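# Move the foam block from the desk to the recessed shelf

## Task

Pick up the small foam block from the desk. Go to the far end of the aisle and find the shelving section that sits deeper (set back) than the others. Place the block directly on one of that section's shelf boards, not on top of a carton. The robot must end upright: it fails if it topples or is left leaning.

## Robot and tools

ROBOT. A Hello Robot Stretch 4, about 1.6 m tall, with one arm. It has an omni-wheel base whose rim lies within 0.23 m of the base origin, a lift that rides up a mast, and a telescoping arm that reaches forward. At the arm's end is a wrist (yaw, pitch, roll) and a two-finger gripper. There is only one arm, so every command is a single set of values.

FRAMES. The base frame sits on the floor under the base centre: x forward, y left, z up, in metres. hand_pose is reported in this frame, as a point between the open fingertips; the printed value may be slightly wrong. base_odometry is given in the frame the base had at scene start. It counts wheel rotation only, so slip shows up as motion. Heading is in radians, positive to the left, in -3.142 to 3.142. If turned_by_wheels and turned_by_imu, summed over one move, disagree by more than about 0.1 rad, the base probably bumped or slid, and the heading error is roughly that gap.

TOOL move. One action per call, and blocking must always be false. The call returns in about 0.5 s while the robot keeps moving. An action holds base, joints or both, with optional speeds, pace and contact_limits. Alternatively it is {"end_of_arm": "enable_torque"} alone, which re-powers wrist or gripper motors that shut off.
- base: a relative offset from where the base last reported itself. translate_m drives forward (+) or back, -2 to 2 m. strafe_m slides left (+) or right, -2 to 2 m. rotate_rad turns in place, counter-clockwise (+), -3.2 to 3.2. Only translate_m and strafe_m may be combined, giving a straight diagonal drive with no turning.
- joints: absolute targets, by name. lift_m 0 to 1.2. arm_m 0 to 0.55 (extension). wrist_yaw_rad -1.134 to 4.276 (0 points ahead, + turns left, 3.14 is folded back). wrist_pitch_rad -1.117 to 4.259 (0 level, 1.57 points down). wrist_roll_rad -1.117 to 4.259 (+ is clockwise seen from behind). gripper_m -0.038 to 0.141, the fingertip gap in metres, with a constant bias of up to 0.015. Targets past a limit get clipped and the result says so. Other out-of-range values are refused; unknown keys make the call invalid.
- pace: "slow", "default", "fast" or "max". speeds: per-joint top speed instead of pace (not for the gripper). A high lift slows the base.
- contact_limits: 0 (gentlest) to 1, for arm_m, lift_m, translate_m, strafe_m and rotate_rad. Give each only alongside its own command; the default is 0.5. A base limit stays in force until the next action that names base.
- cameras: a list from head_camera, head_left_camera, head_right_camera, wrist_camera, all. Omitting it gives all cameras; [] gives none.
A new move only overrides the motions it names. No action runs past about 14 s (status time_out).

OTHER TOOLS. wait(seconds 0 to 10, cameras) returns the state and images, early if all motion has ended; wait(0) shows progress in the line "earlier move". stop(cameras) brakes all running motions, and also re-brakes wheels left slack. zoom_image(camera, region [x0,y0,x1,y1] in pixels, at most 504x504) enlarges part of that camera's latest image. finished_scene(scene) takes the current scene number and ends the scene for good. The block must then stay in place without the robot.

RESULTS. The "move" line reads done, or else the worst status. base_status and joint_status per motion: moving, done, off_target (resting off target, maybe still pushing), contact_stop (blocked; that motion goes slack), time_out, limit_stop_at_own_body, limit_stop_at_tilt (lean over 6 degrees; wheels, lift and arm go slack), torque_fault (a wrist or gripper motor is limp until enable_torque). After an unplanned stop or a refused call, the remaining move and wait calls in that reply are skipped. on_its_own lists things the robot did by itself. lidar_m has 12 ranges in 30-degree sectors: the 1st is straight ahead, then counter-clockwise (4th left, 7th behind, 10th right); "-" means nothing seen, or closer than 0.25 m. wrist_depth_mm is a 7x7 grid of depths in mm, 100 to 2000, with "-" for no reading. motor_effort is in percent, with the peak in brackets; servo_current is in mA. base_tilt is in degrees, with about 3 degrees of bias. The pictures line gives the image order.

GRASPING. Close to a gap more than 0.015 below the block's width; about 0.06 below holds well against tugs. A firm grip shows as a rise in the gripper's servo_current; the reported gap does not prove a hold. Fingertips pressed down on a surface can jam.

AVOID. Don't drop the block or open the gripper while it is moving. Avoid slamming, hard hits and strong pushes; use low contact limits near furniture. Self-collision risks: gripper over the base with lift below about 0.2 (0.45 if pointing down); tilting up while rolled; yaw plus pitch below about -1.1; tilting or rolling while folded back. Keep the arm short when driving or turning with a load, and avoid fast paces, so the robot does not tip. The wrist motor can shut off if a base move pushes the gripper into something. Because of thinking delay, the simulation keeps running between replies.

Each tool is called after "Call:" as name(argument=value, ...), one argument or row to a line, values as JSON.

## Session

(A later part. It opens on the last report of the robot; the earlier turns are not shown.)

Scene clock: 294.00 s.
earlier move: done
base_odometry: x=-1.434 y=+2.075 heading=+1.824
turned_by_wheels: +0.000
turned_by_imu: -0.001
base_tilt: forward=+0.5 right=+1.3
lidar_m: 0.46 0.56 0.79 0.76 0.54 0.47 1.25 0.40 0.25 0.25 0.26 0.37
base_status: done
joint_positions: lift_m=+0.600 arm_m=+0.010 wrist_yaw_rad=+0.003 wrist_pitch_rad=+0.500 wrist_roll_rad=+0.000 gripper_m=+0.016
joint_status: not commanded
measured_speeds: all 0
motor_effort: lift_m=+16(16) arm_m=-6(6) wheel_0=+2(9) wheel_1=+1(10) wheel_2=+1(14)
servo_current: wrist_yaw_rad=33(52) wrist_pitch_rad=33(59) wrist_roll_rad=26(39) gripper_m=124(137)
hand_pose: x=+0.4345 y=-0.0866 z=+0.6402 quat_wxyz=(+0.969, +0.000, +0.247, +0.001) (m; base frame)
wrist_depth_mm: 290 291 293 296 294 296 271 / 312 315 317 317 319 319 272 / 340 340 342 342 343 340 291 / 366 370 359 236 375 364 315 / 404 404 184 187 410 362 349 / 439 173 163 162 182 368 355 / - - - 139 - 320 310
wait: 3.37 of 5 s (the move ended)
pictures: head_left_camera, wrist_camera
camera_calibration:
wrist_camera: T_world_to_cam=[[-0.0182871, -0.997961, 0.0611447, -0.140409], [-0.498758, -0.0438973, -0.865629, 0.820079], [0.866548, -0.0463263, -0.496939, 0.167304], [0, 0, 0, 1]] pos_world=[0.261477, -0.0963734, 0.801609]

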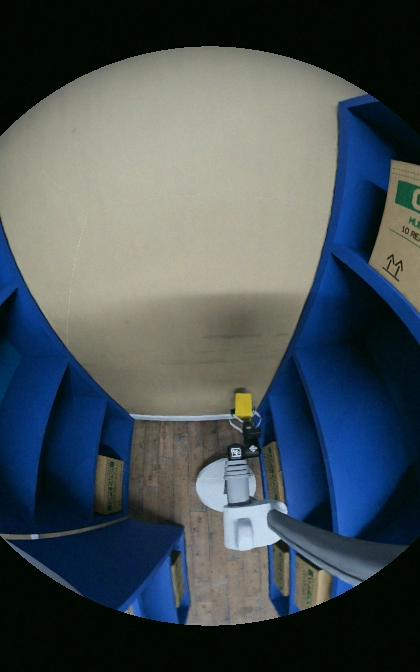

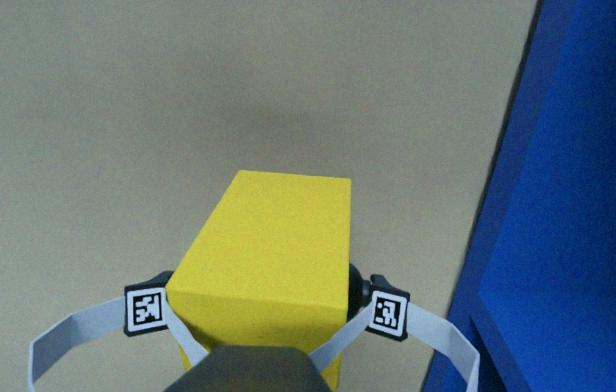

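Call:
move(
  base={"strafe_m": 0.08},
  pace="max",
  blocking=false,
  cameras=[],
)

Call:
wait(
  seconds=2,
  cameras=[],
)

Call:
move(
  base={"rotate_rad": 1.57},
  pace="fast",
  blocking=false,
  cameras=[],
)

Call:
wait(
  seconds=4,
  cameras=["head_camera", "wrist_camera"],
)

Scene clock: 312.83 s.
move: moving
base_odometry: x=-1.489 y=+2.061 heading=+1.824
turned_by_wheels: +0.000
turned_by_imu: -0.001
base_tilt: forward=+0.5 right=+1.5
lidar_m: 0.46 0.56 0.73 0.69 0.51 0.43 1.06 0.48 0.33 0.29 0.33 0.45
base_status: strafe_m moving
joint_positions: lift_m=+0.600 arm_m=+0.010 wrist_yaw_rad=+0.003 wrist_pitch_rad=+0.500 wrist_roll_rad=+0.000 gripper_m=+0.016
joint_status: not commanded
measured_speeds: translate_m=+0.000 strafe_m=+0.162 rotate_rad=-0.001 lift_m=+0.000 arm_m=+0.000 wrist_yaw_rad=+0.000 wrist_pitch_rad=+0.000 wrist_roll_rad=+0.000
motor_effort: lift_m=+16(16) arm_m=-6(6) wheel_0=-1(13) wheel_1=+0(13) wheel_2=+0(2)
servo_current: wrist_yaw_rad=26(46) wrist_pitch_rad=59(59) wrist_roll_rad=26(33) gripper_m=130(130)
hand_pose: x=+0.4345 y=-0.0866 z=+0.6402 quat_wxyz=(+0.969, +0.000, +0.247, +0.001) (m; base frame)
wrist_depth_mm: 291 290 293 294 297 297 298 / 310 312 317 317 319 320 322 / 336 338 340 345 345 347 340 / 366 368 359 236 377 379 334 / 402 404 184 186 410 410 357 / 433 174 163 162 182 427 357 / - - - 139 - 418 336
pictures: none
No camera images: "cameras" was empty.

Scene clock: 313.53 s.
earlier move: done
base_odometry: x=-1.511 y=+2.055 heading=+1.824
turned_by_wheels: +0.000
turned_by_imu: +0.000
base_tilt: forward=+0.5 right=+1.4
lidar_m: 0.46 0.57 0.71 0.65 0.52 0.42 0.93 0.52 0.35 0.32 0.36 0.48
base_status: done
joint_positions: lift_m=+0.600 arm_m=+0.010 wrist_yaw_rad=+0.003 wrist_pitch_rad=+0.500 wrist_roll_rad=+0.000 gripper_m=+0.016
joint_status: not commanded
measured_speeds: all 0
motor_effort: lift_m=+16(16) arm_m=-6(6) wheel_0=+3(13) wheel_1=-2(13) wheel_2=+0(2)
servo_current: wrist_yaw_rad=33(46) wrist_pitch_rad=39(65) wrist_roll_rad=26(33) gripper_m=117(130)
hand_pose: x=+0.4345 y=-0.0866 z=+0.6402 quat_wxyz=(+0.969, +0.000, +0.247, +0.001) (m; base frame)
wrist_depth_mm: 293 291 291 294 296 294 300 / 310 314 315 317 315 319 319 / 336 338 340 342 342 345 345 / 366 368 357 236 373 375 364 / 402 402 184 186 410 413 364 / 439 174 163 162 182 445 370 / - - - 139 - 152 433
wait: 0.70 of 2 s (the move ended)
pictures: none
No camera images: "cameras" was empty.

Scene clock: 314.03 s.
move: moving
base_odometry: x=-1.511 y=+2.055 heading=+2.190
turned_by_wheels: +0.366
turned_by_imu: +0.360
base_tilt: forward=+0.5 right=+1.5
lidar_m: 0.47 0.68 0.67 0.63 0.42 0.56 0.64 0.39 0.32 0.32 0.43 0.55
base_status: rotate_rad moving
joint_positions: lift_m=+0.600 arm_m=+0.010 wrist_yaw_rad=+0.003 wrist_pitch_rad=+0.500 wrist_roll_rad=+0.000 gripper_m=+0.016
joint_status: not commanded
measured_speeds: translate_m=+0.000 strafe_m=+0.001 rotate_rad=+1.391 lift_m=+0.000 arm_m=+0.000 wrist_yaw_rad=+0.000 wrist_pitch_rad=+0.000 wrist_roll_rad=+0.000
motor_effort: lift_m=+16(16) arm_m=-6(6) wheel_0=-8(8) wheel_1=-8(9) wheel_2=-8(10)
servo_current: wrist_yaw_rad=39(46) wrist_pitch_rad=39(52) wrist_roll_rad=33(33) gripper_m=124(137)
hand_pose: x=+0.4344 y=-0.0867 z=+0.6402 quat_wxyz=(+0.969, +0.000, +0.247, +0.001) (m; base frame)
wrist_depth_mm: 351 327 306 287 271 256 247 / 379 353 329 310 291 273 262 / 418 387 359 336 314 293 279 / 459 427 387 236 336 314 298 / - 459 184 186 364 342 324 / - 171 163 162 181 368 349 / - - - 139 445 387 377
pictures: none
No camera images: "cameras" was empty.

Scene clock: 315.43 s.
earlier move: done
base_odometry: x=-1.511 y=+2.055 heading=-2.889
turned_by_wheels: +1.204
turned_by_imu: +1.189
base_tilt: forward=+0.3 right=+1.2
lidar_m: 0.66 0.51 0.42 0.88 0.53 0.34 0.33 0.36 0.47 0.55 0.56 0.72
base_status: done
joint_positions: lift_m=+0.600 arm_m=+0.010 wrist_yaw_rad=+0.003 wrist_pitch_rad=+0.500 wrist_roll_rad=+0.000 gripper_m=+0.016
joint_status: not commanded
measured_speeds: all 0
motor_effort: lift_m=+16(16) arm_m=-6(6) wheel_0=+0(10) wheel_1=+0(9) wheel_2=+1(10)
servo_current: wrist_yaw_rad=33(46) wrist_pitch_rad=52(59) wrist_roll_rad=26(33) gripper_m=124(137)
hand_pose: x=+0.4344 y=-0.0867 z=+0.6402 quat_wxyz=(+0.969, +0.000, +0.247, +0.001) (m; base frame)
wrist_depth_mm: - - - - - - - / - - - - - - - / - 691 707 723 691 699 - / 512 525 521 236 544 549 554 / - 707 184 186 - - 591 / 634 173 163 162 181 - 654 / - 723 172 139 - 140 -
wait: 1.40 of 4 s (the move ended)
pictures: head_camera, wrist_camera
camera_calibration:
wrist_camera: T_world_to_cam=[[-0.0184882, -0.997958, 0.0611448, -0.140373], [-0.498767, -0.0437968, -0.865629, 0.820081], [0.866539, -0.0465009, -0.496939, 0.167305], [0, 0, 0, 1]] pos_world=[0.261458, -0.0963896, 0.801609]

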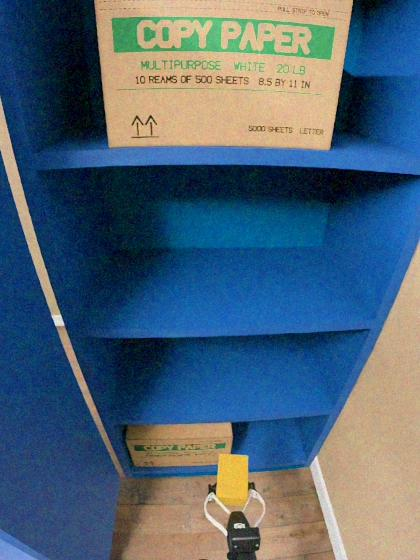

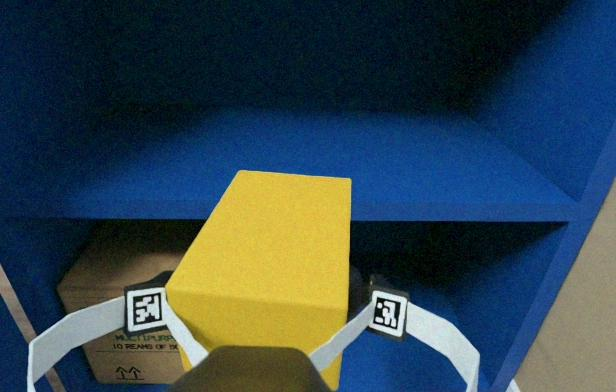

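Call:
move(
  joints={"arm_m": 0.43},
  blocking=false,
  cameras=[],
)

Call:
wait(
  seconds=3,
  cameras=["head_camera", "wrist_camera"],
)

Scene clock: 345.07 s.
move: moving
base_odometry: x=-1.511 y=+2.055 heading=-2.889
turned_by_wheels: +0.000
turned_by_imu: -0.001
base_tilt: forward=+0.3 right=+1.4
lidar_m: 0.50 0.52 0.43 0.85 0.52 0.37 0.35 0.36 0.47 0.53 0.56 0.72
base_status: not commanded
joint_positions: lift_m=+0.600 arm_m=+0.062 wrist_yaw_rad=+0.003 wrist_pitch_rad=+0.500 wrist_roll_rad=+0.000 gripper_m=+0.016
joint_status: arm_m moving
measured_speeds: translate_m=+0.000 strafe_m=+0.000 rotate_rad=+0.000 lift_m=+0.000 arm_m=+0.198 wrist_yaw_rad=+0.000 wrist_pitch_rad=+0.000 wrist_roll_rad=+0.000
motor_effort: lift_m=+16(16) arm_m=+7(9) wheel_0=+0(0) wheel_1=+0(0) wheel_2=+1(1)
servo_current: wrist_yaw_rad=39(39) wrist_pitch_rad=33(39) wrist_roll_rad=33(33) gripper_m=124(130)
hand_pose: x=+0.4865 y=-0.0867 z=+0.6402 quat_wxyz=(+0.969, +0.000, +0.247, +0.001) (m; base frame)
wrist_depth_mm: - 768 778 768 778 778 - / - - - - - - - / 640 691 707 715 691 699 - / 508 512 496 236 539 549 525 / 647 676 183 186 496 - - / 580 173 163 162 181 - 603 / 640 654 172 138 - - -
pictures: none
No camera images: "cameras" was empty.

Scene clock: 346.90 s.
earlier move: done
base_odometry: x=-1.511 y=+2.055 heading=-2.889
turned_by_wheels: +0.000
turned_by_imu: +0.000
base_tilt: forward=+0.5 right=+1.4
lidar_m: 0.66 0.52 0.43 0.87 0.54 0.34 0.33 0.36 0.49 0.53 0.54 0.72
base_status: not commanded
joint_positions: lift_m=+0.600 arm_m=+0.430 wrist_yaw_rad=+0.003 wrist_pitch_rad=+0.500 wrist_roll_rad=+0.000 gripper_m=+0.016
joint_status: all done
measured_speeds: all 0
motor_effort: lift_m=+16(16) arm_m=+7(10) wheel_0=+0(0) wheel_1=+0(0) wheel_2=+1(1)
servo_current: wrist_yaw_rad=46(46) wrist_pitch_rad=46(52) wrist_roll_rad=26(33) gripper_m=124(137)
hand_pose: x=+0.8540 y=-0.0867 z=+0.6402 quat_wxyz=(+0.969, +0.000, +0.247, +0.001) (m; base frame)
wrist_depth_mm: 433 433 436 439 442 445 452 / 466 469 469 473 473 480 480 / 500 504 508 508 517 517 517 / 504 508 492 235 539 539 521 / 399 407 185 186 427 427 433 / 334 173 163 162 181 353 353 / 276 287 147 139 296 281 307
wait: 1.83 of 3 s (the move ended)
pictures: head_camera, wrist_camera
camera_calibration:
wrist_camera: T_world_to_cam=[[-0.0184885, -0.997958, 0.0611446, -0.132616], [-0.498767, -0.0437965, -0.865629, 1.02935], [0.866539, -0.0465011, -0.496939, -0.196268], [0, 0, 0, 1]] pos_world=[0.681027, -0.0963896, 0.801609]

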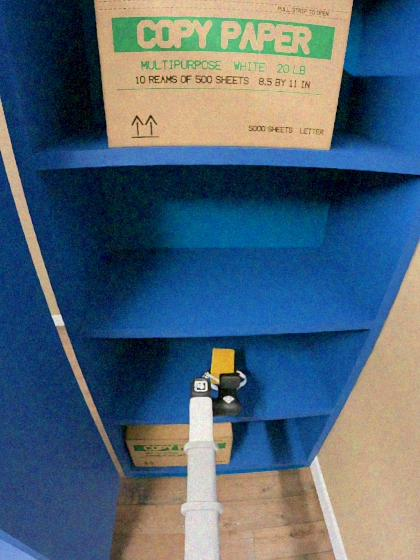

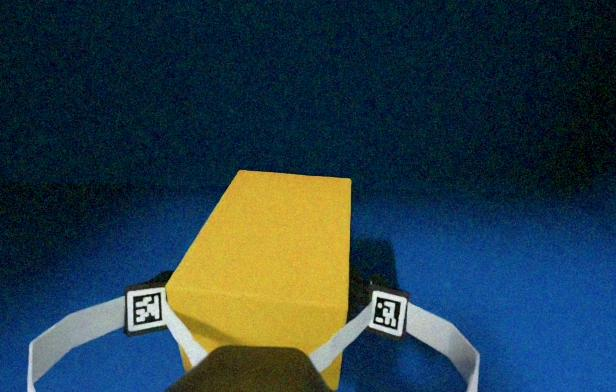

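Call:
move(
  joints={"lift_m": 0.542},
  pace="slow",
  blocking=false,
  cameras=[],
)

Call:
wait(
  seconds=2,
  cameras=["wrist_camera"],
)

Call:
move(
  joints={"lift_m": 0.536},
  pace="slow",
  blocking=false,
  cameras=[],
)

Call:
wait(
  seconds=1,
  cameras=["wrist_camera"],
)

Scene clock: 362.20 s.
move: moving
base_odometry: x=-1.511 y=+2.055 heading=-2.889
turned_by_wheels: +0.000
turned_by_imu: -0.001
base_tilt: forward=+0.4 right=+1.3
lidar_m: 0.67 0.53 0.42 0.85 0.53 0.37 0.33 0.37 0.48 0.54 0.57 0.70
base_status: not commanded
joint_positions: lift_m=+0.574 arm_m=+0.430 wrist_yaw_rad=+0.003 wrist_pitch_rad=+0.500 wrist_roll_rad=+0.000 gripper_m=+0.016
joint_status: lift_m moving
measured_speeds: translate_m=+0.000 strafe_m=+0.000 rotate_rad=+0.000 lift_m=-0.099 arm_m=+0.000 wrist_yaw_rad=+0.000 wrist_pitch_rad=+0.000 wrist_roll_rad=+0.000
motor_effort: lift_m=+12(15) arm_m=+6(7) wheel_0=+0(0) wheel_1=+0(0) wheel_2=+1(1)
servo_current: wrist_yaw_rad=39(39) wrist_pitch_rad=39(46) wrist_roll_rad=20(33) gripper_m=130(130)
hand_pose: x=+0.8540 y=-0.0867 z=+0.6142 quat_wxyz=(+0.969, +0.000, +0.247, +0.001) (m; base frame)
wrist_depth_mm: 430 433 439 439 439 439 452 / 462 466 469 473 473 477 480 / 500 504 508 508 517 521 517 / 462 469 449 236 488 496 508 / 368 373 184 186 389 392 397 / 303 173 163 162 182 322 336 / 252 260 172 139 271 256 282
pictures: none
No camera images: "cameras" was empty.

Scene clock: 363.07 s.
earlier move: done
base_odometry: x=-1.511 y=+2.055 heading=-2.889
turned_by_wheels: +0.000
turned_by_imu: +0.000
base_tilt: forward=+0.4 right=+1.6
lidar_m: 0.66 0.52 0.41 0.86 0.52 0.36 0.32 0.36 0.48 0.54 0.56 0.71
base_status: not commanded
joint_positions: lift_m=+0.542 arm_m=+0.430 wrist_yaw_rad=+0.003 wrist_pitch_rad=+0.500 wrist_roll_rad=+0.000 gripper_m=+0.016
joint_status: all done
measured_speeds: all 0
motor_effort: lift_m=+14(16) arm_m=+6(7) wheel_0=+0(0) wheel_1=+0(0) wheel_2=+1(1)
servo_current: wrist_yaw_rad=52(52) wrist_pitch_rad=33(52) wrist_roll_rad=26(33) gripper_m=124(137)
hand_pose: x=+0.8540 y=-0.0867 z=+0.5824 quat_wxyz=(+0.969, +0.000, +0.247, +0.001) (m; base frame)
wrist_depth_mm: 433 433 436 439 442 442 449 / 462 466 469 473 477 477 480 / 492 492 500 500 504 508 517 / 392 399 382 235 418 430 433 / 314 319 184 186 330 332 338 / 259 173 163 162 182 274 274 / 214 225 172 139 231 226 240
wait: 0.87 of 2 s (the move ended)
pictures: wrist_camera
camera_calibration:
wrist_camera: T_world_to_cam=[[-0.0184881, -0.997958, 0.0611447, -0.129083], [-0.498767, -0.0437968, -0.865629, 0.979327], [0.866539, -0.0465008, -0.496939, -0.224986], [0, 0, 0, 1]] pos_world=[0.681029, -0.0963896, 0.743823]

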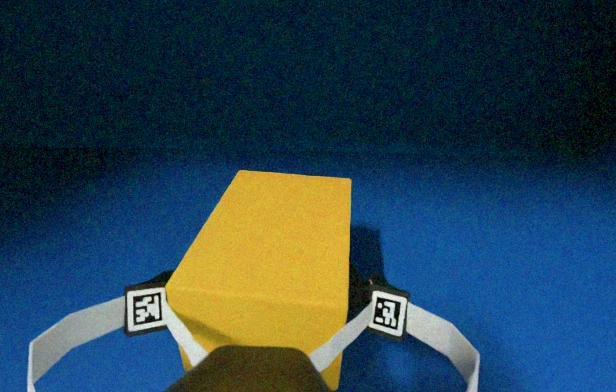

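Scene clock: 363.57 s.
move: moving
base_odometry: x=-1.511 y=+2.055 heading=-2.889
turned_by_wheels: +0.000
turned_by_imu: +0.000
base_tilt: forward=+0.5 right=+1.5
lidar_m: 0.67 0.50 0.43 0.88 0.53 0.35 0.32 0.34 0.48 0.53 0.57 0.70
base_status: not commanded
joint_positions: lift_m=+0.536 arm_m=+0.430 wrist_yaw_rad=+0.003 wrist_pitch_rad=+0.500 wrist_roll_rad=+0.000 gripper_m=+0.016
joint_status: lift_m moving
measured_speeds: all 0
motor_effort: lift_m=+13(15) arm_m=+6(7) wheel_0=+0(0) wheel_1=+0(0) wheel_2=+1(1)
servo_current: wrist_yaw_rad=46(46) wrist_pitch_rad=46(46) wrist_roll_rad=33(33) gripper_m=130(137)
hand_pose: x=+0.8540 y=-0.0867 z=+0.5764 quat_wxyz=(+0.969, +0.000, +0.247, +0.001) (m; base frame)
wrist_depth_mm: 433 436 436 439 439 442 449 / 466 466 469 469 473 477 480 / 488 492 500 500 508 512 508 / 382 387 373 235 407 413 418 / 303 307 184 186 320 325 327 / 252 173 163 162 182 266 268 / 209 218 172 139 224 219 233
pictures: none
No camera images: "cameras" was empty.

Scene clock: 363.70 s.
earlier move: done
base_odometry: x=-1.511 y=+2.055 heading=-2.889
turned_by_wheels: +0.000
turned_by_imu: +0.000
base_tilt: forward=+0.4 right=+1.4
lidar_m: 0.66 0.52 0.41 0.89 0.52 0.35 0.32 0.36 0.48 0.54 0.58 0.69
base_status: not commanded
joint_positions: lift_m=+0.536 arm_m=+0.430 wrist_yaw_rad=+0.003 wrist_pitch_rad=+0.500 wrist_roll_rad=+0.000 gripper_m=+0.016
joint_status: all done
measured_speeds: all 0
motor_effort: lift_m=+14(15) arm_m=+6(7) wheel_0=+0(0) wheel_1=+0(0) wheel_2=+1(1)
servo_current: wrist_yaw_rad=39(46) wrist_pitch_rad=52(52) wrist_roll_rad=33(33) gripper_m=117(137)
hand_pose: x=+0.8540 y=-0.0867 z=+0.5764 quat_wxyz=(+0.969, +0.000, +0.247, +0.001) (m; base frame)
wrist_depth_mm: 430 430 436 439 442 442 452 / 466 466 466 473 477 477 480 / 484 492 496 500 504 508 512 / 382 384 368 236 407 413 415 / 304 309 184 186 322 325 329 / 252 173 163 162 181 266 267 / 209 219 172 139 224 219 234
wait: 0.13 of 1 s (the move ended)
pictures: wrist_camera
camera_calibration:
wrist_camera: T_world_to_cam=[[-0.0184881, -0.997958, 0.0611446, -0.128716], [-0.498767, -0.0437967, -0.865629, 0.974133], [0.866539, -0.0465008, -0.496939, -0.227968], [0, 0, 0, 1]] pos_world=[0.681029, -0.0963896, 0.737822]

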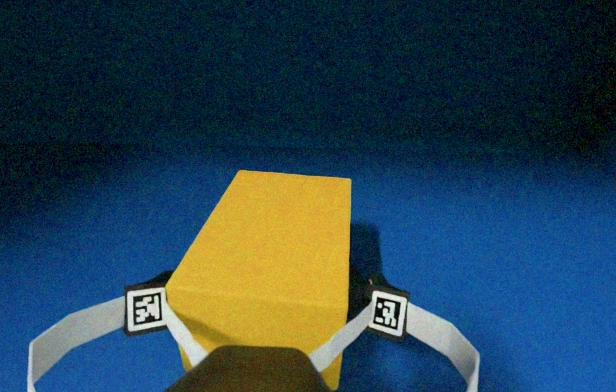

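Call:
move(
  joints={"lift_m": 0.530},
  pace="slow",
  blocking=false,
  cameras=[],
)

Call:
wait(
  seconds=0.5,
  cameras=["wrist_camera"],
)

Call:
move(
  joints={"lift_m": 0.526},
  pace="slow",
  blocking=false,
  cameras=[],
)

Call:
wait(
  seconds=0.5,
  cameras=["wrist_camera"],
)

Scene clock: 373.93 s.
move: moving
base_odometry: x=-1.511 y=+2.055 heading=-2.889
turned_by_wheels: +0.000
turned_by_imu: -0.001
base_tilt: forward=+0.4 right=+1.4
lidar_m: 0.65 0.51 0.42 0.86 0.51 0.36 0.34 0.35 0.47 0.54 0.58 0.71
base_status: not commanded
joint_positions: lift_m=+0.530 arm_m=+0.430 wrist_yaw_rad=+0.003 wrist_pitch_rad=+0.500 wrist_roll_rad=+0.000 gripper_m=+0.016
joint_status: lift_m moving
measured_speeds: all 0
motor_effort: lift_m=+14(15) arm_m=+6(6) wheel_0=+0(0) wheel_1=+0(0) wheel_2=+1(1)
servo_current: wrist_yaw_rad=39(46) wrist_pitch_rad=39(52) wrist_roll_rad=33(33) gripper_m=124(137)
hand_pose: x=+0.8540 y=-0.0867 z=+0.5704 quat_wxyz=(+0.969, +0.000, +0.247, +0.001) (m; base frame)
wrist_depth_mm: 430 433 433 436 442 442 449 / 466 469 466 473 473 477 480 / 484 488 496 496 496 504 512 / 370 375 359 235 394 399 404 / 296 298 184 186 312 314 317 / 244 172 163 162 182 258 259 / 203 211 172 139 217 206 226
pictures: none
No camera images: "cameras" was empty.

Scene clock: 374.07 s.
earlier move: done
base_odometry: x=-1.511 y=+2.055 heading=-2.889
turned_by_wheels: +0.000
turned_by_imu: +0.000
base_tilt: forward=+0.3 right=+1.2
lidar_m: 0.65 0.51 0.41 0.85 0.53 0.36 0.35 0.35 0.46 0.53 0.56 0.71
base_status: not commanded
joint_positions: lift_m=+0.530 arm_m=+0.430 wrist_yaw_rad=+0.003 wrist_pitch_rad=+0.500 wrist_roll_rad=+0.000 gripper_m=+0.016
joint_status: all done
measured_speeds: all 0
motor_effort: lift_m=+14(15) arm_m=+6(6) wheel_0=+0(0) wheel_1=+0(0) wheel_2=+1(1)
servo_current: wrist_yaw_rad=33(46) wrist_pitch_rad=26(52) wrist_roll_rad=20(33) gripper_m=137(137)
hand_pose: x=+0.8540 y=-0.0867 z=+0.5704 quat_wxyz=(+0.969, +0.000, +0.247, +0.001) (m; base frame)
wrist_depth_mm: 433 433 436 439 442 442 452 / 462 466 469 473 473 477 477 / 484 488 496 496 504 508 512 / 370 377 359 236 394 399 404 / 296 298 184 186 310 314 317 / 245 173 163 162 182 258 259 / 203 211 171 139 217 206 227
wait: 0.13 of 0.5 s (the move ended)
pictures: wrist_camera
camera_calibration:
wrist_camera: T_world_to_cam=[[-0.0184881, -0.997958, 0.0611448, -0.128349], [-0.498767, -0.0437969, -0.865629, 0.96894], [0.866539, -0.0465008, -0.496939, -0.230951], [0, 0, 0, 1]] pos_world=[0.68103, -0.0963896, 0.731822]

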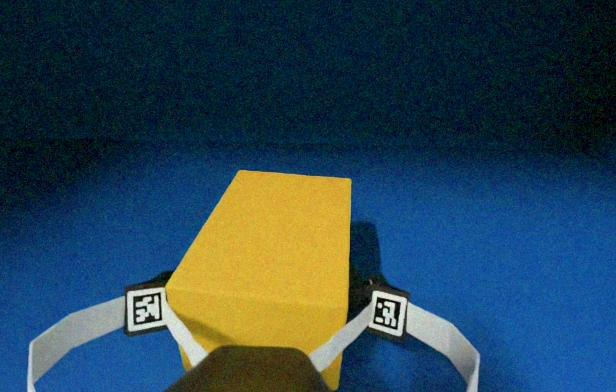

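Scene clock: 374.57 s.
move: moving
base_odometry: x=-1.511 y=+2.055 heading=-2.889
turned_by_wheels: +0.000
turned_by_imu: +0.000
base_tilt: forward=+0.4 right=+1.5
lidar_m: 0.67 0.52 0.40 0.84 0.51 0.35 0.33 0.36 0.49 0.52 0.55 0.71
base_status: not commanded
joint_positions: lift_m=+0.526 arm_m=+0.430 wrist_yaw_rad=+0.003 wrist_pitch_rad=+0.500 wrist_roll_rad=+0.000 gripper_m=+0.016
joint_status: lift_m moving
measured_speeds: all 0
motor_effort: lift_m=+13(15) arm_m=+6(6) wheel_0=+0(0) wheel_1=+0(0) wheel_2=+1(1)
servo_current: wrist_yaw_rad=39(39) wrist_pitch_rad=33(46) wrist_roll_rad=26(39) gripper_m=130(137)
hand_pose: x=+0.8540 y=-0.0867 z=+0.5664 quat_wxyz=(+0.969, +0.000, +0.247, +0.001) (m; base frame)
wrist_depth_mm: 430 430 439 439 442 445 452 / 462 466 469 473 473 477 477 / 484 488 492 492 500 504 504 / 366 368 353 236 387 392 397 / 289 293 184 186 304 307 310 / 239 173 163 162 182 254 255 / 198 206 172 139 213 202 222
pictures: none
No camera images: "cameras" was empty.

Scene clock: 374.63 s.
earlier move: done
base_odometry: x=-1.511 y=+2.055 heading=-2.889
turned_by_wheels: +0.000
turned_by_imu: +0.000
base_tilt: forward=+0.2 right=+1.5
lidar_m: 0.65 0.52 0.42 0.85 0.52 0.37 0.35 0.36 0.46 0.55 0.58 0.71
base_status: not commanded
joint_positions: lift_m=+0.526 arm_m=+0.430 wrist_yaw_rad=+0.003 wrist_pitch_rad=+0.500 wrist_roll_rad=+0.000 gripper_m=+0.016
joint_status: all done
measured_speeds: all 0
motor_effort: lift_m=+14(15) arm_m=+6(6) wheel_0=+0(0) wheel_1=+0(0) wheel_2=+1(1)
servo_current: wrist_yaw_rad=39(39) wrist_pitch_rad=39(46) wrist_roll_rad=26(39) gripper_m=130(137)
hand_pose: x=+0.8540 y=-0.0867 z=+0.5664 quat_wxyz=(+0.969, +0.000, +0.247, +0.001) (m; base frame)
wrist_depth_mm: 430 433 439 439 439 442 449 / 462 466 469 473 473 477 477 / 484 492 496 500 496 500 508 / 364 368 353 236 387 394 399 / 289 293 184 186 306 309 312 / 239 173 163 162 182 252 254 / 198 206 172 139 213 202 222
wait: 0.07 of 0.5 s (the move ended)
pictures: wrist_camera
camera_calibration:
wrist_camera: T_world_to_cam=[[-0.0184884, -0.997958, 0.0611446, -0.128104], [-0.498767, -0.0437966, -0.865629, 0.965477], [0.866539, -0.046501, -0.496939, -0.232939], [0, 0, 0, 1]] pos_world=[0.681031, -0.0963896, 0.727821]

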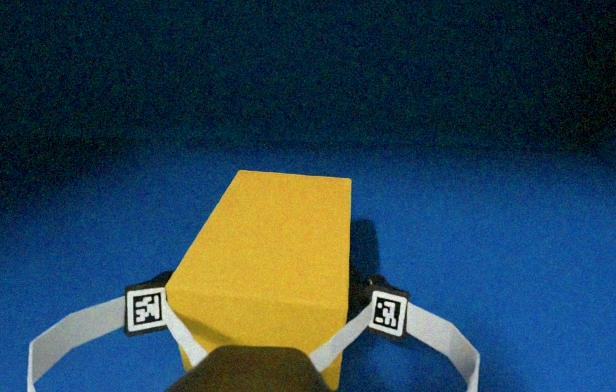

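Call:
move(
  joints={"lift_m": 0.521},
  pace="slow",
  blocking=false,
  cameras=["wrist_camera"],
)

Call:
move(
  joints={"lift_m": 0.516},
  pace="slow",
  blocking=false,
  cameras=["wrist_camera"],
)

Scene clock: 381.63 s.
move: moving
base_odometry: x=-1.511 y=+2.055 heading=-2.889
turned_by_wheels: +0.000
turned_by_imu: -0.001
base_tilt: forward=+0.5 right=+1.4
lidar_m: 0.66 0.50 0.42 0.86 0.53 0.35 0.34 0.34 0.45 0.53 0.57 0.69
base_status: not commanded
joint_positions: lift_m=+0.521 arm_m=+0.430 wrist_yaw_rad=+0.003 wrist_pitch_rad=+0.500 wrist_roll_rad=+0.000 gripper_m=+0.016
joint_status: lift_m moving
measured_speeds: all 0
motor_effort: lift_m=+13(14) arm_m=+6(6) wheel_0=+0(0) wheel_1=+0(0) wheel_2=+1(1)
servo_current: wrist_yaw_rad=39(46) wrist_pitch_rad=39(52) wrist_roll_rad=33(33) gripper_m=124(137)
hand_pose: x=+0.8540 y=-0.0867 z=+0.5614 quat_wxyz=(+0.969, +0.000, +0.247, +0.001) (m; base frame)
wrist_depth_mm: 433 436 436 439 442 442 452 / 462 466 466 473 477 477 477 / 477 484 492 492 496 496 500 / 351 357 342 236 377 379 387 / 281 285 184 186 297 300 303 / 233 173 163 162 182 247 248 / 192 201 146 139 207 202 215
pictures: wrist_camera
camera_calibration:
wrist_camera: T_world_to_cam=[[-0.0184882, -0.997958, 0.0611445, -0.127798], [-0.498767, -0.0437966, -0.865629, 0.961149], [0.866539, -0.0465008, -0.496939, -0.235424], [0, 0, 0, 1]] pos_world=[0.681031, -0.0963896, 0.722821]

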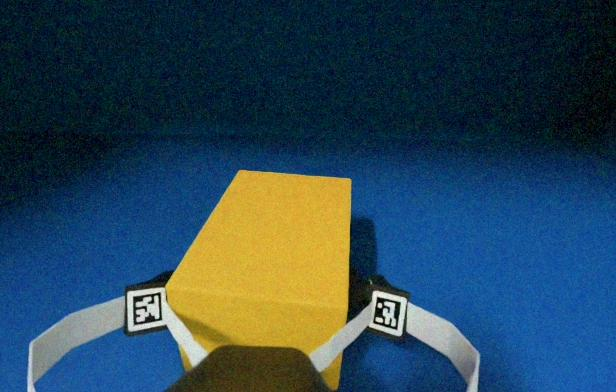

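Scene clock: 382.13 s.
move: moving
base_odometry: x=-1.511 y=+2.055 heading=-2.889
turned_by_wheels: +0.000
turned_by_imu: +0.000
base_tilt: forward=+0.4 right=+1.3
lidar_m: 0.65 0.53 0.41 0.87 0.50 0.37 0.34 0.34 0.48 0.51 0.57 0.71
base_status: not commanded
joint_positions: lift_m=+0.516 arm_m=+0.430 wrist_yaw_rad=+0.003 wrist_pitch_rad=+0.500 wrist_roll_rad=+0.000 gripper_m=+0.016
joint_status: lift_m moving
measured_speeds: all 0
motor_effort: lift_m=+14(15) arm_m=+6(7) wheel_0=+0(0) wheel_1=+0(0) wheel_2=+1(1)
servo_current: wrist_yaw_rad=33(39) wrist_pitch_rad=33(46) wrist_roll_rad=26(33) gripper_m=124(130)
hand_pose: x=+0.8540 y=-0.0867 z=+0.5564 quat_wxyz=(+0.969, +0.000, +0.247, +0.001) (m; base frame)
wrist_depth_mm: 433 436 436 439 442 445 452 / 462 469 473 473 473 477 480 / 462 469 477 488 496 500 496 / 342 347 334 235 366 370 377 / 272 278 184 186 289 291 294 / 226 173 163 162 182 239 241 / 189 196 172 139 202 196 210
pictures: wrist_camera
camera_calibration:
wrist_camera: T_world_to_cam=[[-0.0184882, -0.997958, 0.0611446, -0.127493], [-0.498767, -0.0437967, -0.865629, 0.956822], [0.866539, -0.0465009, -0.496939, -0.237909], [0, 0, 0, 1]] pos_world=[0.681032, -0.0963896, 0.717822]

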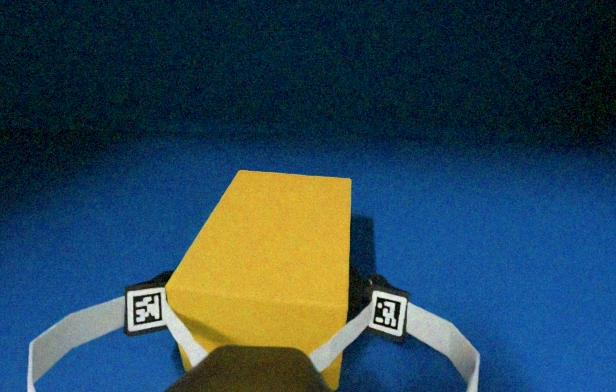

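Call:
move(
  joints={"lift_m": 0.511},
  pace="slow",
  blocking=false,
  cameras=["wrist_camera"],
)

Call:
move(
  joints={"lift_m": 0.506},
  pace="slow",
  blocking=false,
  cameras=["wrist_camera"],
)

Scene clock: 396.33 s.
earlier move: done
move: moving
base_odometry: x=-1.511 y=+2.055 heading=-2.889
turned_by_wheels: +0.000
turned_by_imu: -0.001
base_tilt: forward=+0.3 right=+1.4
lidar_m: 0.67 0.54 0.42 0.85 0.51 0.34 0.33 0.35 0.50 0.53 0.56 0.71
base_status: not commanded
joint_positions: lift_m=+0.512 arm_m=+0.430 wrist_yaw_rad=+0.003 wrist_pitch_rad=+0.500 wrist_roll_rad=+0.000 gripper_m=+0.016
joint_status: lift_m moving
measured_speeds: all 0
motor_effort: lift_m=+11(14) arm_m=+6(6) wheel_0=+0(0) wheel_1=+0(0) wheel_2=+1(1)
servo_current: wrist_yaw_rad=46(46) wrist_pitch_rad=46(59) wrist_roll_rad=26(33) gripper_m=130(130)
hand_pose: x=+0.8540 y=-0.0867 z=+0.5515 quat_wxyz=(+0.969, +0.000, +0.247, +0.001) (m; base frame)
wrist_depth_mm: 436 433 439 436 439 442 452 / 462 466 466 473 473 477 480 / 462 469 480 492 492 500 500 / 340 347 334 234 364 370 377 / 272 276 183 185 286 289 291 / 223 173 163 162 183 237 239 / 185 194 - 140 200 195 207
pictures: wrist_camera
camera_calibration:
wrist_camera: T_world_to_cam=[[-0.0184882, -0.997958, 0.0611446, -0.127193], [-0.498767, -0.0437967, -0.865629, 0.952586], [0.866539, -0.0465008, -0.496939, -0.240343], [0, 0, 0, 1]] pos_world=[0.681033, -0.0963896, 0.712928]

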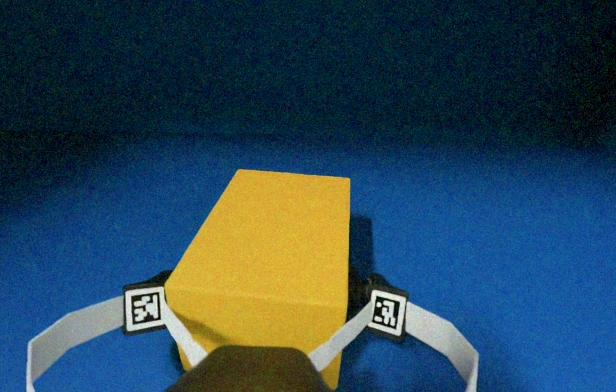

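Scene clock: 396.83 s.
move: moving
base_odometry: x=-1.511 y=+2.055 heading=-2.889
turned_by_wheels: +0.000
turned_by_imu: +0.000
base_tilt: forward=+0.4 right=+1.5
lidar_m: 0.65 0.52 0.42 0.83 0.53 0.35 0.35 0.36 0.50 0.54 0.56 0.68
base_status: not commanded
joint_positions: lift_m=+0.507 arm_m=+0.430 wrist_yaw_rad=+0.003 wrist_pitch_rad=+0.500 wrist_roll_rad=+0.000 gripper_m=+0.016
joint_status: lift_m moving
measured_speeds: all 0
motor_effort: lift_m=+9(13) arm_m=+6(6) wheel_0=+0(0) wheel_1=+0(0) wheel_2=+1(1)
servo_current: wrist_yaw_rad=33(46) wrist_pitch_rad=39(52) wrist_roll_rad=33(33) gripper_m=124(130)
hand_pose: x=+0.8540 y=-0.0867 z=+0.5466 quat_wxyz=(+0.969, +0.000, +0.247, +0.001) (m; base frame)
wrist_depth_mm: 433 433 436 439 442 442 452 / 459 462 469 473 477 477 480 / 473 480 488 492 500 504 508 / 345 351 336 235 366 373 382 / 272 277 181 184 287 289 293 / 224 173 162 162 182 236 237 / 183 192 - 140 198 193 206
pictures: wrist_camera
camera_calibration:
wrist_camera: T_world_to_cam=[[-0.0184881, -0.997958, 0.0611447, -0.126895], [-0.498767, -0.0437968, -0.865629, 0.948358], [0.866539, -0.0465008, -0.496939, -0.24277], [0, 0, 0, 1]] pos_world=[0.681034, -0.0963896, 0.708043]

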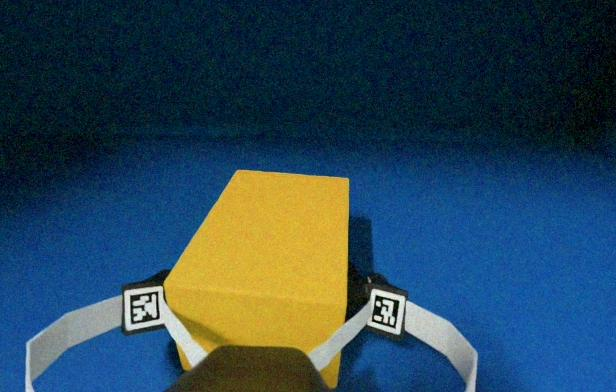

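Call:
move(
  joints={"lift_m": 0.512},
  pace="slow",
  blocking=false,
  cameras=[],
)

Call:
move(
  joints={"gripper_m": 0.125},
  blocking=false,
  cameras=[],
)

Call:
wait(
  seconds=3,
  cameras=["head_camera", "wrist_camera"],
)

Scene clock: 403.50 s.
earlier move: done
move: moving
base_odometry: x=-1.511 y=+2.055 heading=-2.889
turned_by_wheels: +0.000
turned_by_imu: -0.001
base_tilt: forward=+0.4 right=+1.3
lidar_m: 0.67 0.53 0.42 0.86 0.51 0.37 0.35 0.36 0.49 0.54 0.57 0.69
base_status: not commanded
joint_positions: lift_m=+0.512 arm_m=+0.430 wrist_yaw_rad=+0.003 wrist_pitch_rad=+0.500 wrist_roll_rad=+0.000 gripper_m=+0.016
joint_status: lift_m moving
measured_speeds: all 0
motor_effort: lift_m=+25(25) arm_m=+6(6) wheel_0=+0(0) wheel_1=+0(0) wheel_2=+1(1)
servo_current: wrist_yaw_rad=39(46) wrist_pitch_rad=46(46) wrist_roll_rad=26(33) gripper_m=117(124)
hand_pose: x=+0.8540 y=-0.0867 z=+0.5516 quat_wxyz=(+0.969, +0.000, +0.247, +0.001) (m; base frame)
wrist_depth_mm: 430 436 436 436 442 445 452 / 462 466 469 473 473 473 477 / 462 469 477 488 496 496 500 / 342 345 332 236 364 370 377 / 272 276 183 185 287 290 293 / 224 176 163 161 181 238 238 / 185 194 172 139 199 188 207
pictures: none
No camera images: "cameras" was empty.

Scene clock: 404.00 s.
move: moving
base_odometry: x=-1.511 y=+2.055 heading=-2.889
turned_by_wheels: +0.000
turned_by_imu: +0.000
base_tilt: forward=+0.3 right=+1.4
lidar_m: 0.67 0.49 0.43 0.85 0.53 0.36 0.34 0.37 0.46 0.53 0.57 0.68
base_status: not commanded
joint_positions: lift_m=+0.512 arm_m=+0.430 wrist_yaw_rad=+0.003 wrist_pitch_rad=+0.500 wrist_roll_rad=+0.000 gripper_m=+0.036
joint_status: gripper_m moving; the others done
measured_speeds: all 0
motor_effort: lift_m=+23(24) arm_m=+6(6) wheel_0=+0(0) wheel_1=+0(0) wheel_2=+1(1)
servo_current: wrist_yaw_rad=33(39) wrist_pitch_rad=33(52) wrist_roll_rad=26(33) gripper_m=46(117)
hand_pose: x=+0.8540 y=-0.0867 z=+0.5516 quat_wxyz=(+0.969, +0.000, +0.247, +0.001) (m; base frame)
wrist_depth_mm: 433 436 436 439 439 442 455 / 459 462 469 469 477 480 480 / 473 480 488 492 500 500 504 / 345 353 340 238 370 379 384 / 274 279 186 188 291 293 296 / 226 182 166 166 187 239 241 / 188 195 177 174 201 202 209
pictures: none
No camera images: "cameras" was empty.

Scene clock: 405.47 s.
earlier move: done
base_odometry: x=-1.511 y=+2.055 heading=-2.889
turned_by_wheels: +0.000
turned_by_imu: +0.000
base_tilt: forward=+0.5 right=+1.6
lidar_m: 0.66 0.52 0.40 0.88 0.50 0.38 0.34 0.37 0.46 0.53 0.57 0.72
base_status: not commanded
joint_positions: lift_m=+0.512 arm_m=+0.430 wrist_yaw_rad=+0.003 wrist_pitch_rad=+0.499 wrist_roll_rad=+0.000 gripper_m=+0.125
joint_status: all done
measured_speeds: all 0
motor_effort: lift_m=+22(24) arm_m=+6(6) wheel_0=+0(0) wheel_1=+0(0) wheel_2=+1(1)
servo_current: wrist_yaw_rad=39(46) wrist_pitch_rad=46(59) wrist_roll_rad=26(33) gripper_m=46(117)
hand_pose: x=+0.8541 y=-0.0867 z=+0.5519 quat_wxyz=(+0.969, +0.000, +0.247, +0.001) (m; base frame)
wrist_depth_mm: 433 433 436 439 442 439 449 / 462 466 466 473 469 473 477 / 473 484 488 492 492 496 504 / 349 353 359 241 373 382 387 / 274 282 191 196 293 296 298 / 228 199 190 183 202 241 243 / 194 195 204 196 197 210 210
wait: 1.47 of 3 s (the move ended)
pictures: head_camera, wrist_camera
camera_calibration:
wrist_camera: T_world_to_cam=[[-0.018518, -0.997958, 0.0611342, -0.127182], [-0.498351, -0.0437952, -0.865869, 0.952707], [0.866778, -0.0465004, -0.496522, -0.240666], [0, 0, 0, 1]] pos_world=[0.681031, -0.0963897, 0.713199]

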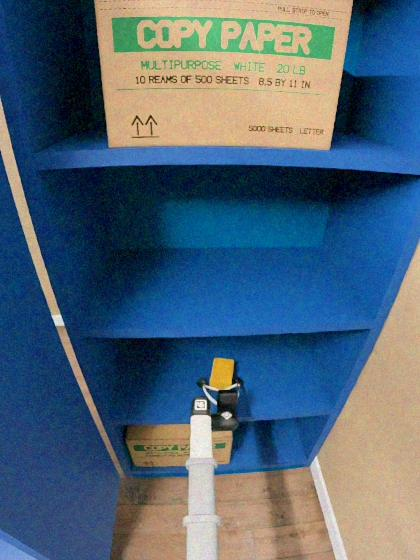

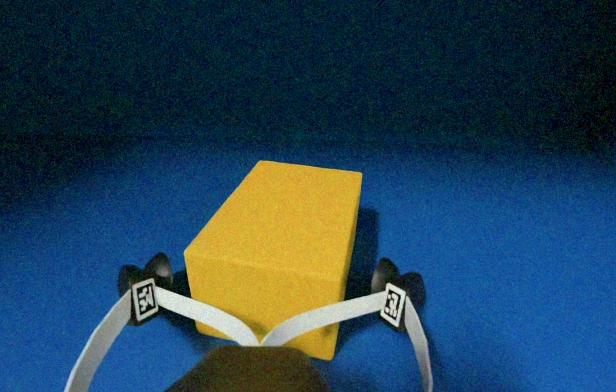

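Call:
move(
  joints={"arm_m": 0.15},
  blocking=false,
  cameras=[],
)

Call:
wait(
  seconds=3,
  cameras=["head_camera", "wrist_camera"],
)

Scene clock: 410.27 s.
move: moving
base_odometry: x=-1.511 y=+2.055 heading=-2.889
turned_by_wheels: +0.000
turned_by_imu: -0.001
base_tilt: forward=+0.5 right=+1.3
lidar_m: 0.66 0.51 0.42 0.82 0.54 0.36 0.35 0.36 0.48 0.53 0.57 0.72
base_status: not commanded
joint_positions: lift_m=+0.512 arm_m=+0.378 wrist_yaw_rad=+0.003 wrist_pitch_rad=+0.499 wrist_roll_rad=+0.000 gripper_m=+0.125
joint_status: arm_m moving
measured_speeds: translate_m=+0.000 strafe_m=+0.000 rotate_rad=+0.000 lift_m=+0.000 arm_m=-0.198 wrist_yaw_rad=+0.000 wrist_pitch_rad=+0.000 wrist_roll_rad=+0.000
motor_effort: lift_m=+22(22) arm_m=-8(11) wheel_0=+0(0) wheel_1=+0(0) wheel_2=+1(1)
servo_current: wrist_yaw_rad=39(46) wrist_pitch_rad=39(46) wrist_roll_rad=33(33) gripper_m=46(52)
hand_pose: x=+0.8021 y=-0.0867 z=+0.5519 quat_wxyz=(+0.969, +0.000, +0.247, +0.001) (m; base frame)
wrist_depth_mm: 480 477 477 484 484 484 492 / 508 512 512 521 517 521 517 / 473 484 496 508 521 530 544 / 347 353 267 241 373 382 387 / 274 281 250 236 293 294 298 / 227 213 236 237 200 242 243 / 193 195 204 154 202 210 211
pictures: none
No camera images: "cameras" was empty.

Scene clock: 411.73 s.
earlier move: done
base_odometry: x=-1.511 y=+2.055 heading=-2.889
turned_by_wheels: +0.000
turned_by_imu: +0.000
base_tilt: forward=+0.4 right=+1.3
lidar_m: 0.65 0.52 0.41 0.87 0.51 0.35 0.35 0.37 0.48 0.53 0.56 0.71
base_status: not commanded
joint_positions: lift_m=+0.512 arm_m=+0.150 wrist_yaw_rad=+0.003 wrist_pitch_rad=+0.500 wrist_roll_rad=+0.000 gripper_m=+0.125
joint_status: all done
measured_speeds: all 0
motor_effort: lift_m=+22(22) arm_m=-6(11) wheel_0=+0(0) wheel_1=+0(0) wheel_2=+0(1)
servo_current: wrist_yaw_rad=39(46) wrist_pitch_rad=39(52) wrist_roll_rad=26(39) gripper_m=46(59)
hand_pose: x=+0.5745 y=-0.0867 z=+0.5517 quat_wxyz=(+0.969, +0.000, +0.247, +0.001) (m; base frame)
wrist_depth_mm: - 691 691 707 699 699 - / 621 699 723 676 741 741 - / 455 459 462 445 484 504 517 / 351 357 362 366 370 373 379 / 554 564 574 574 - - - / 462 200 473 480 194 - - / 484 500 484 - - - -
wait: 1.47 of 3 s (the move ended)
pictures: head_camera, wrist_camera
camera_calibration:
wrist_camera: T_world_to_cam=[[-0.0184824, -0.997958, 0.0611472, -0.132379], [-0.498876, -0.0437959, -0.865566, 0.813353], [0.866476, -0.0465026, -0.497048, 0.00210192], [0, 0, 0, 1]] pos_world=[0.401495, -0.0963898, 0.71315]

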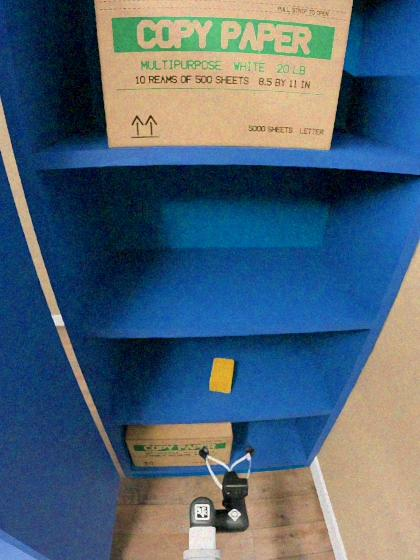

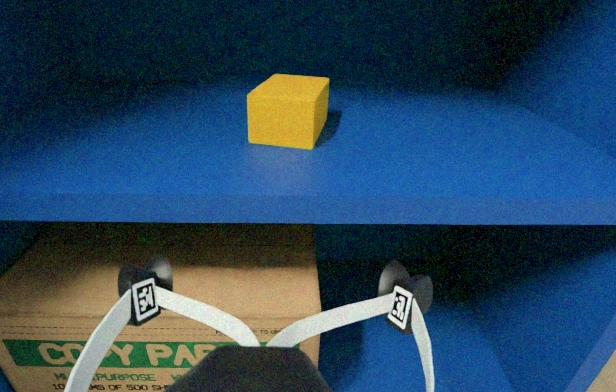

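The block is sitting on the recessed shelf and the gripper is clear of it.

Call:
finished_scene(
  scene=1,
)

The scene is finished: the task was done.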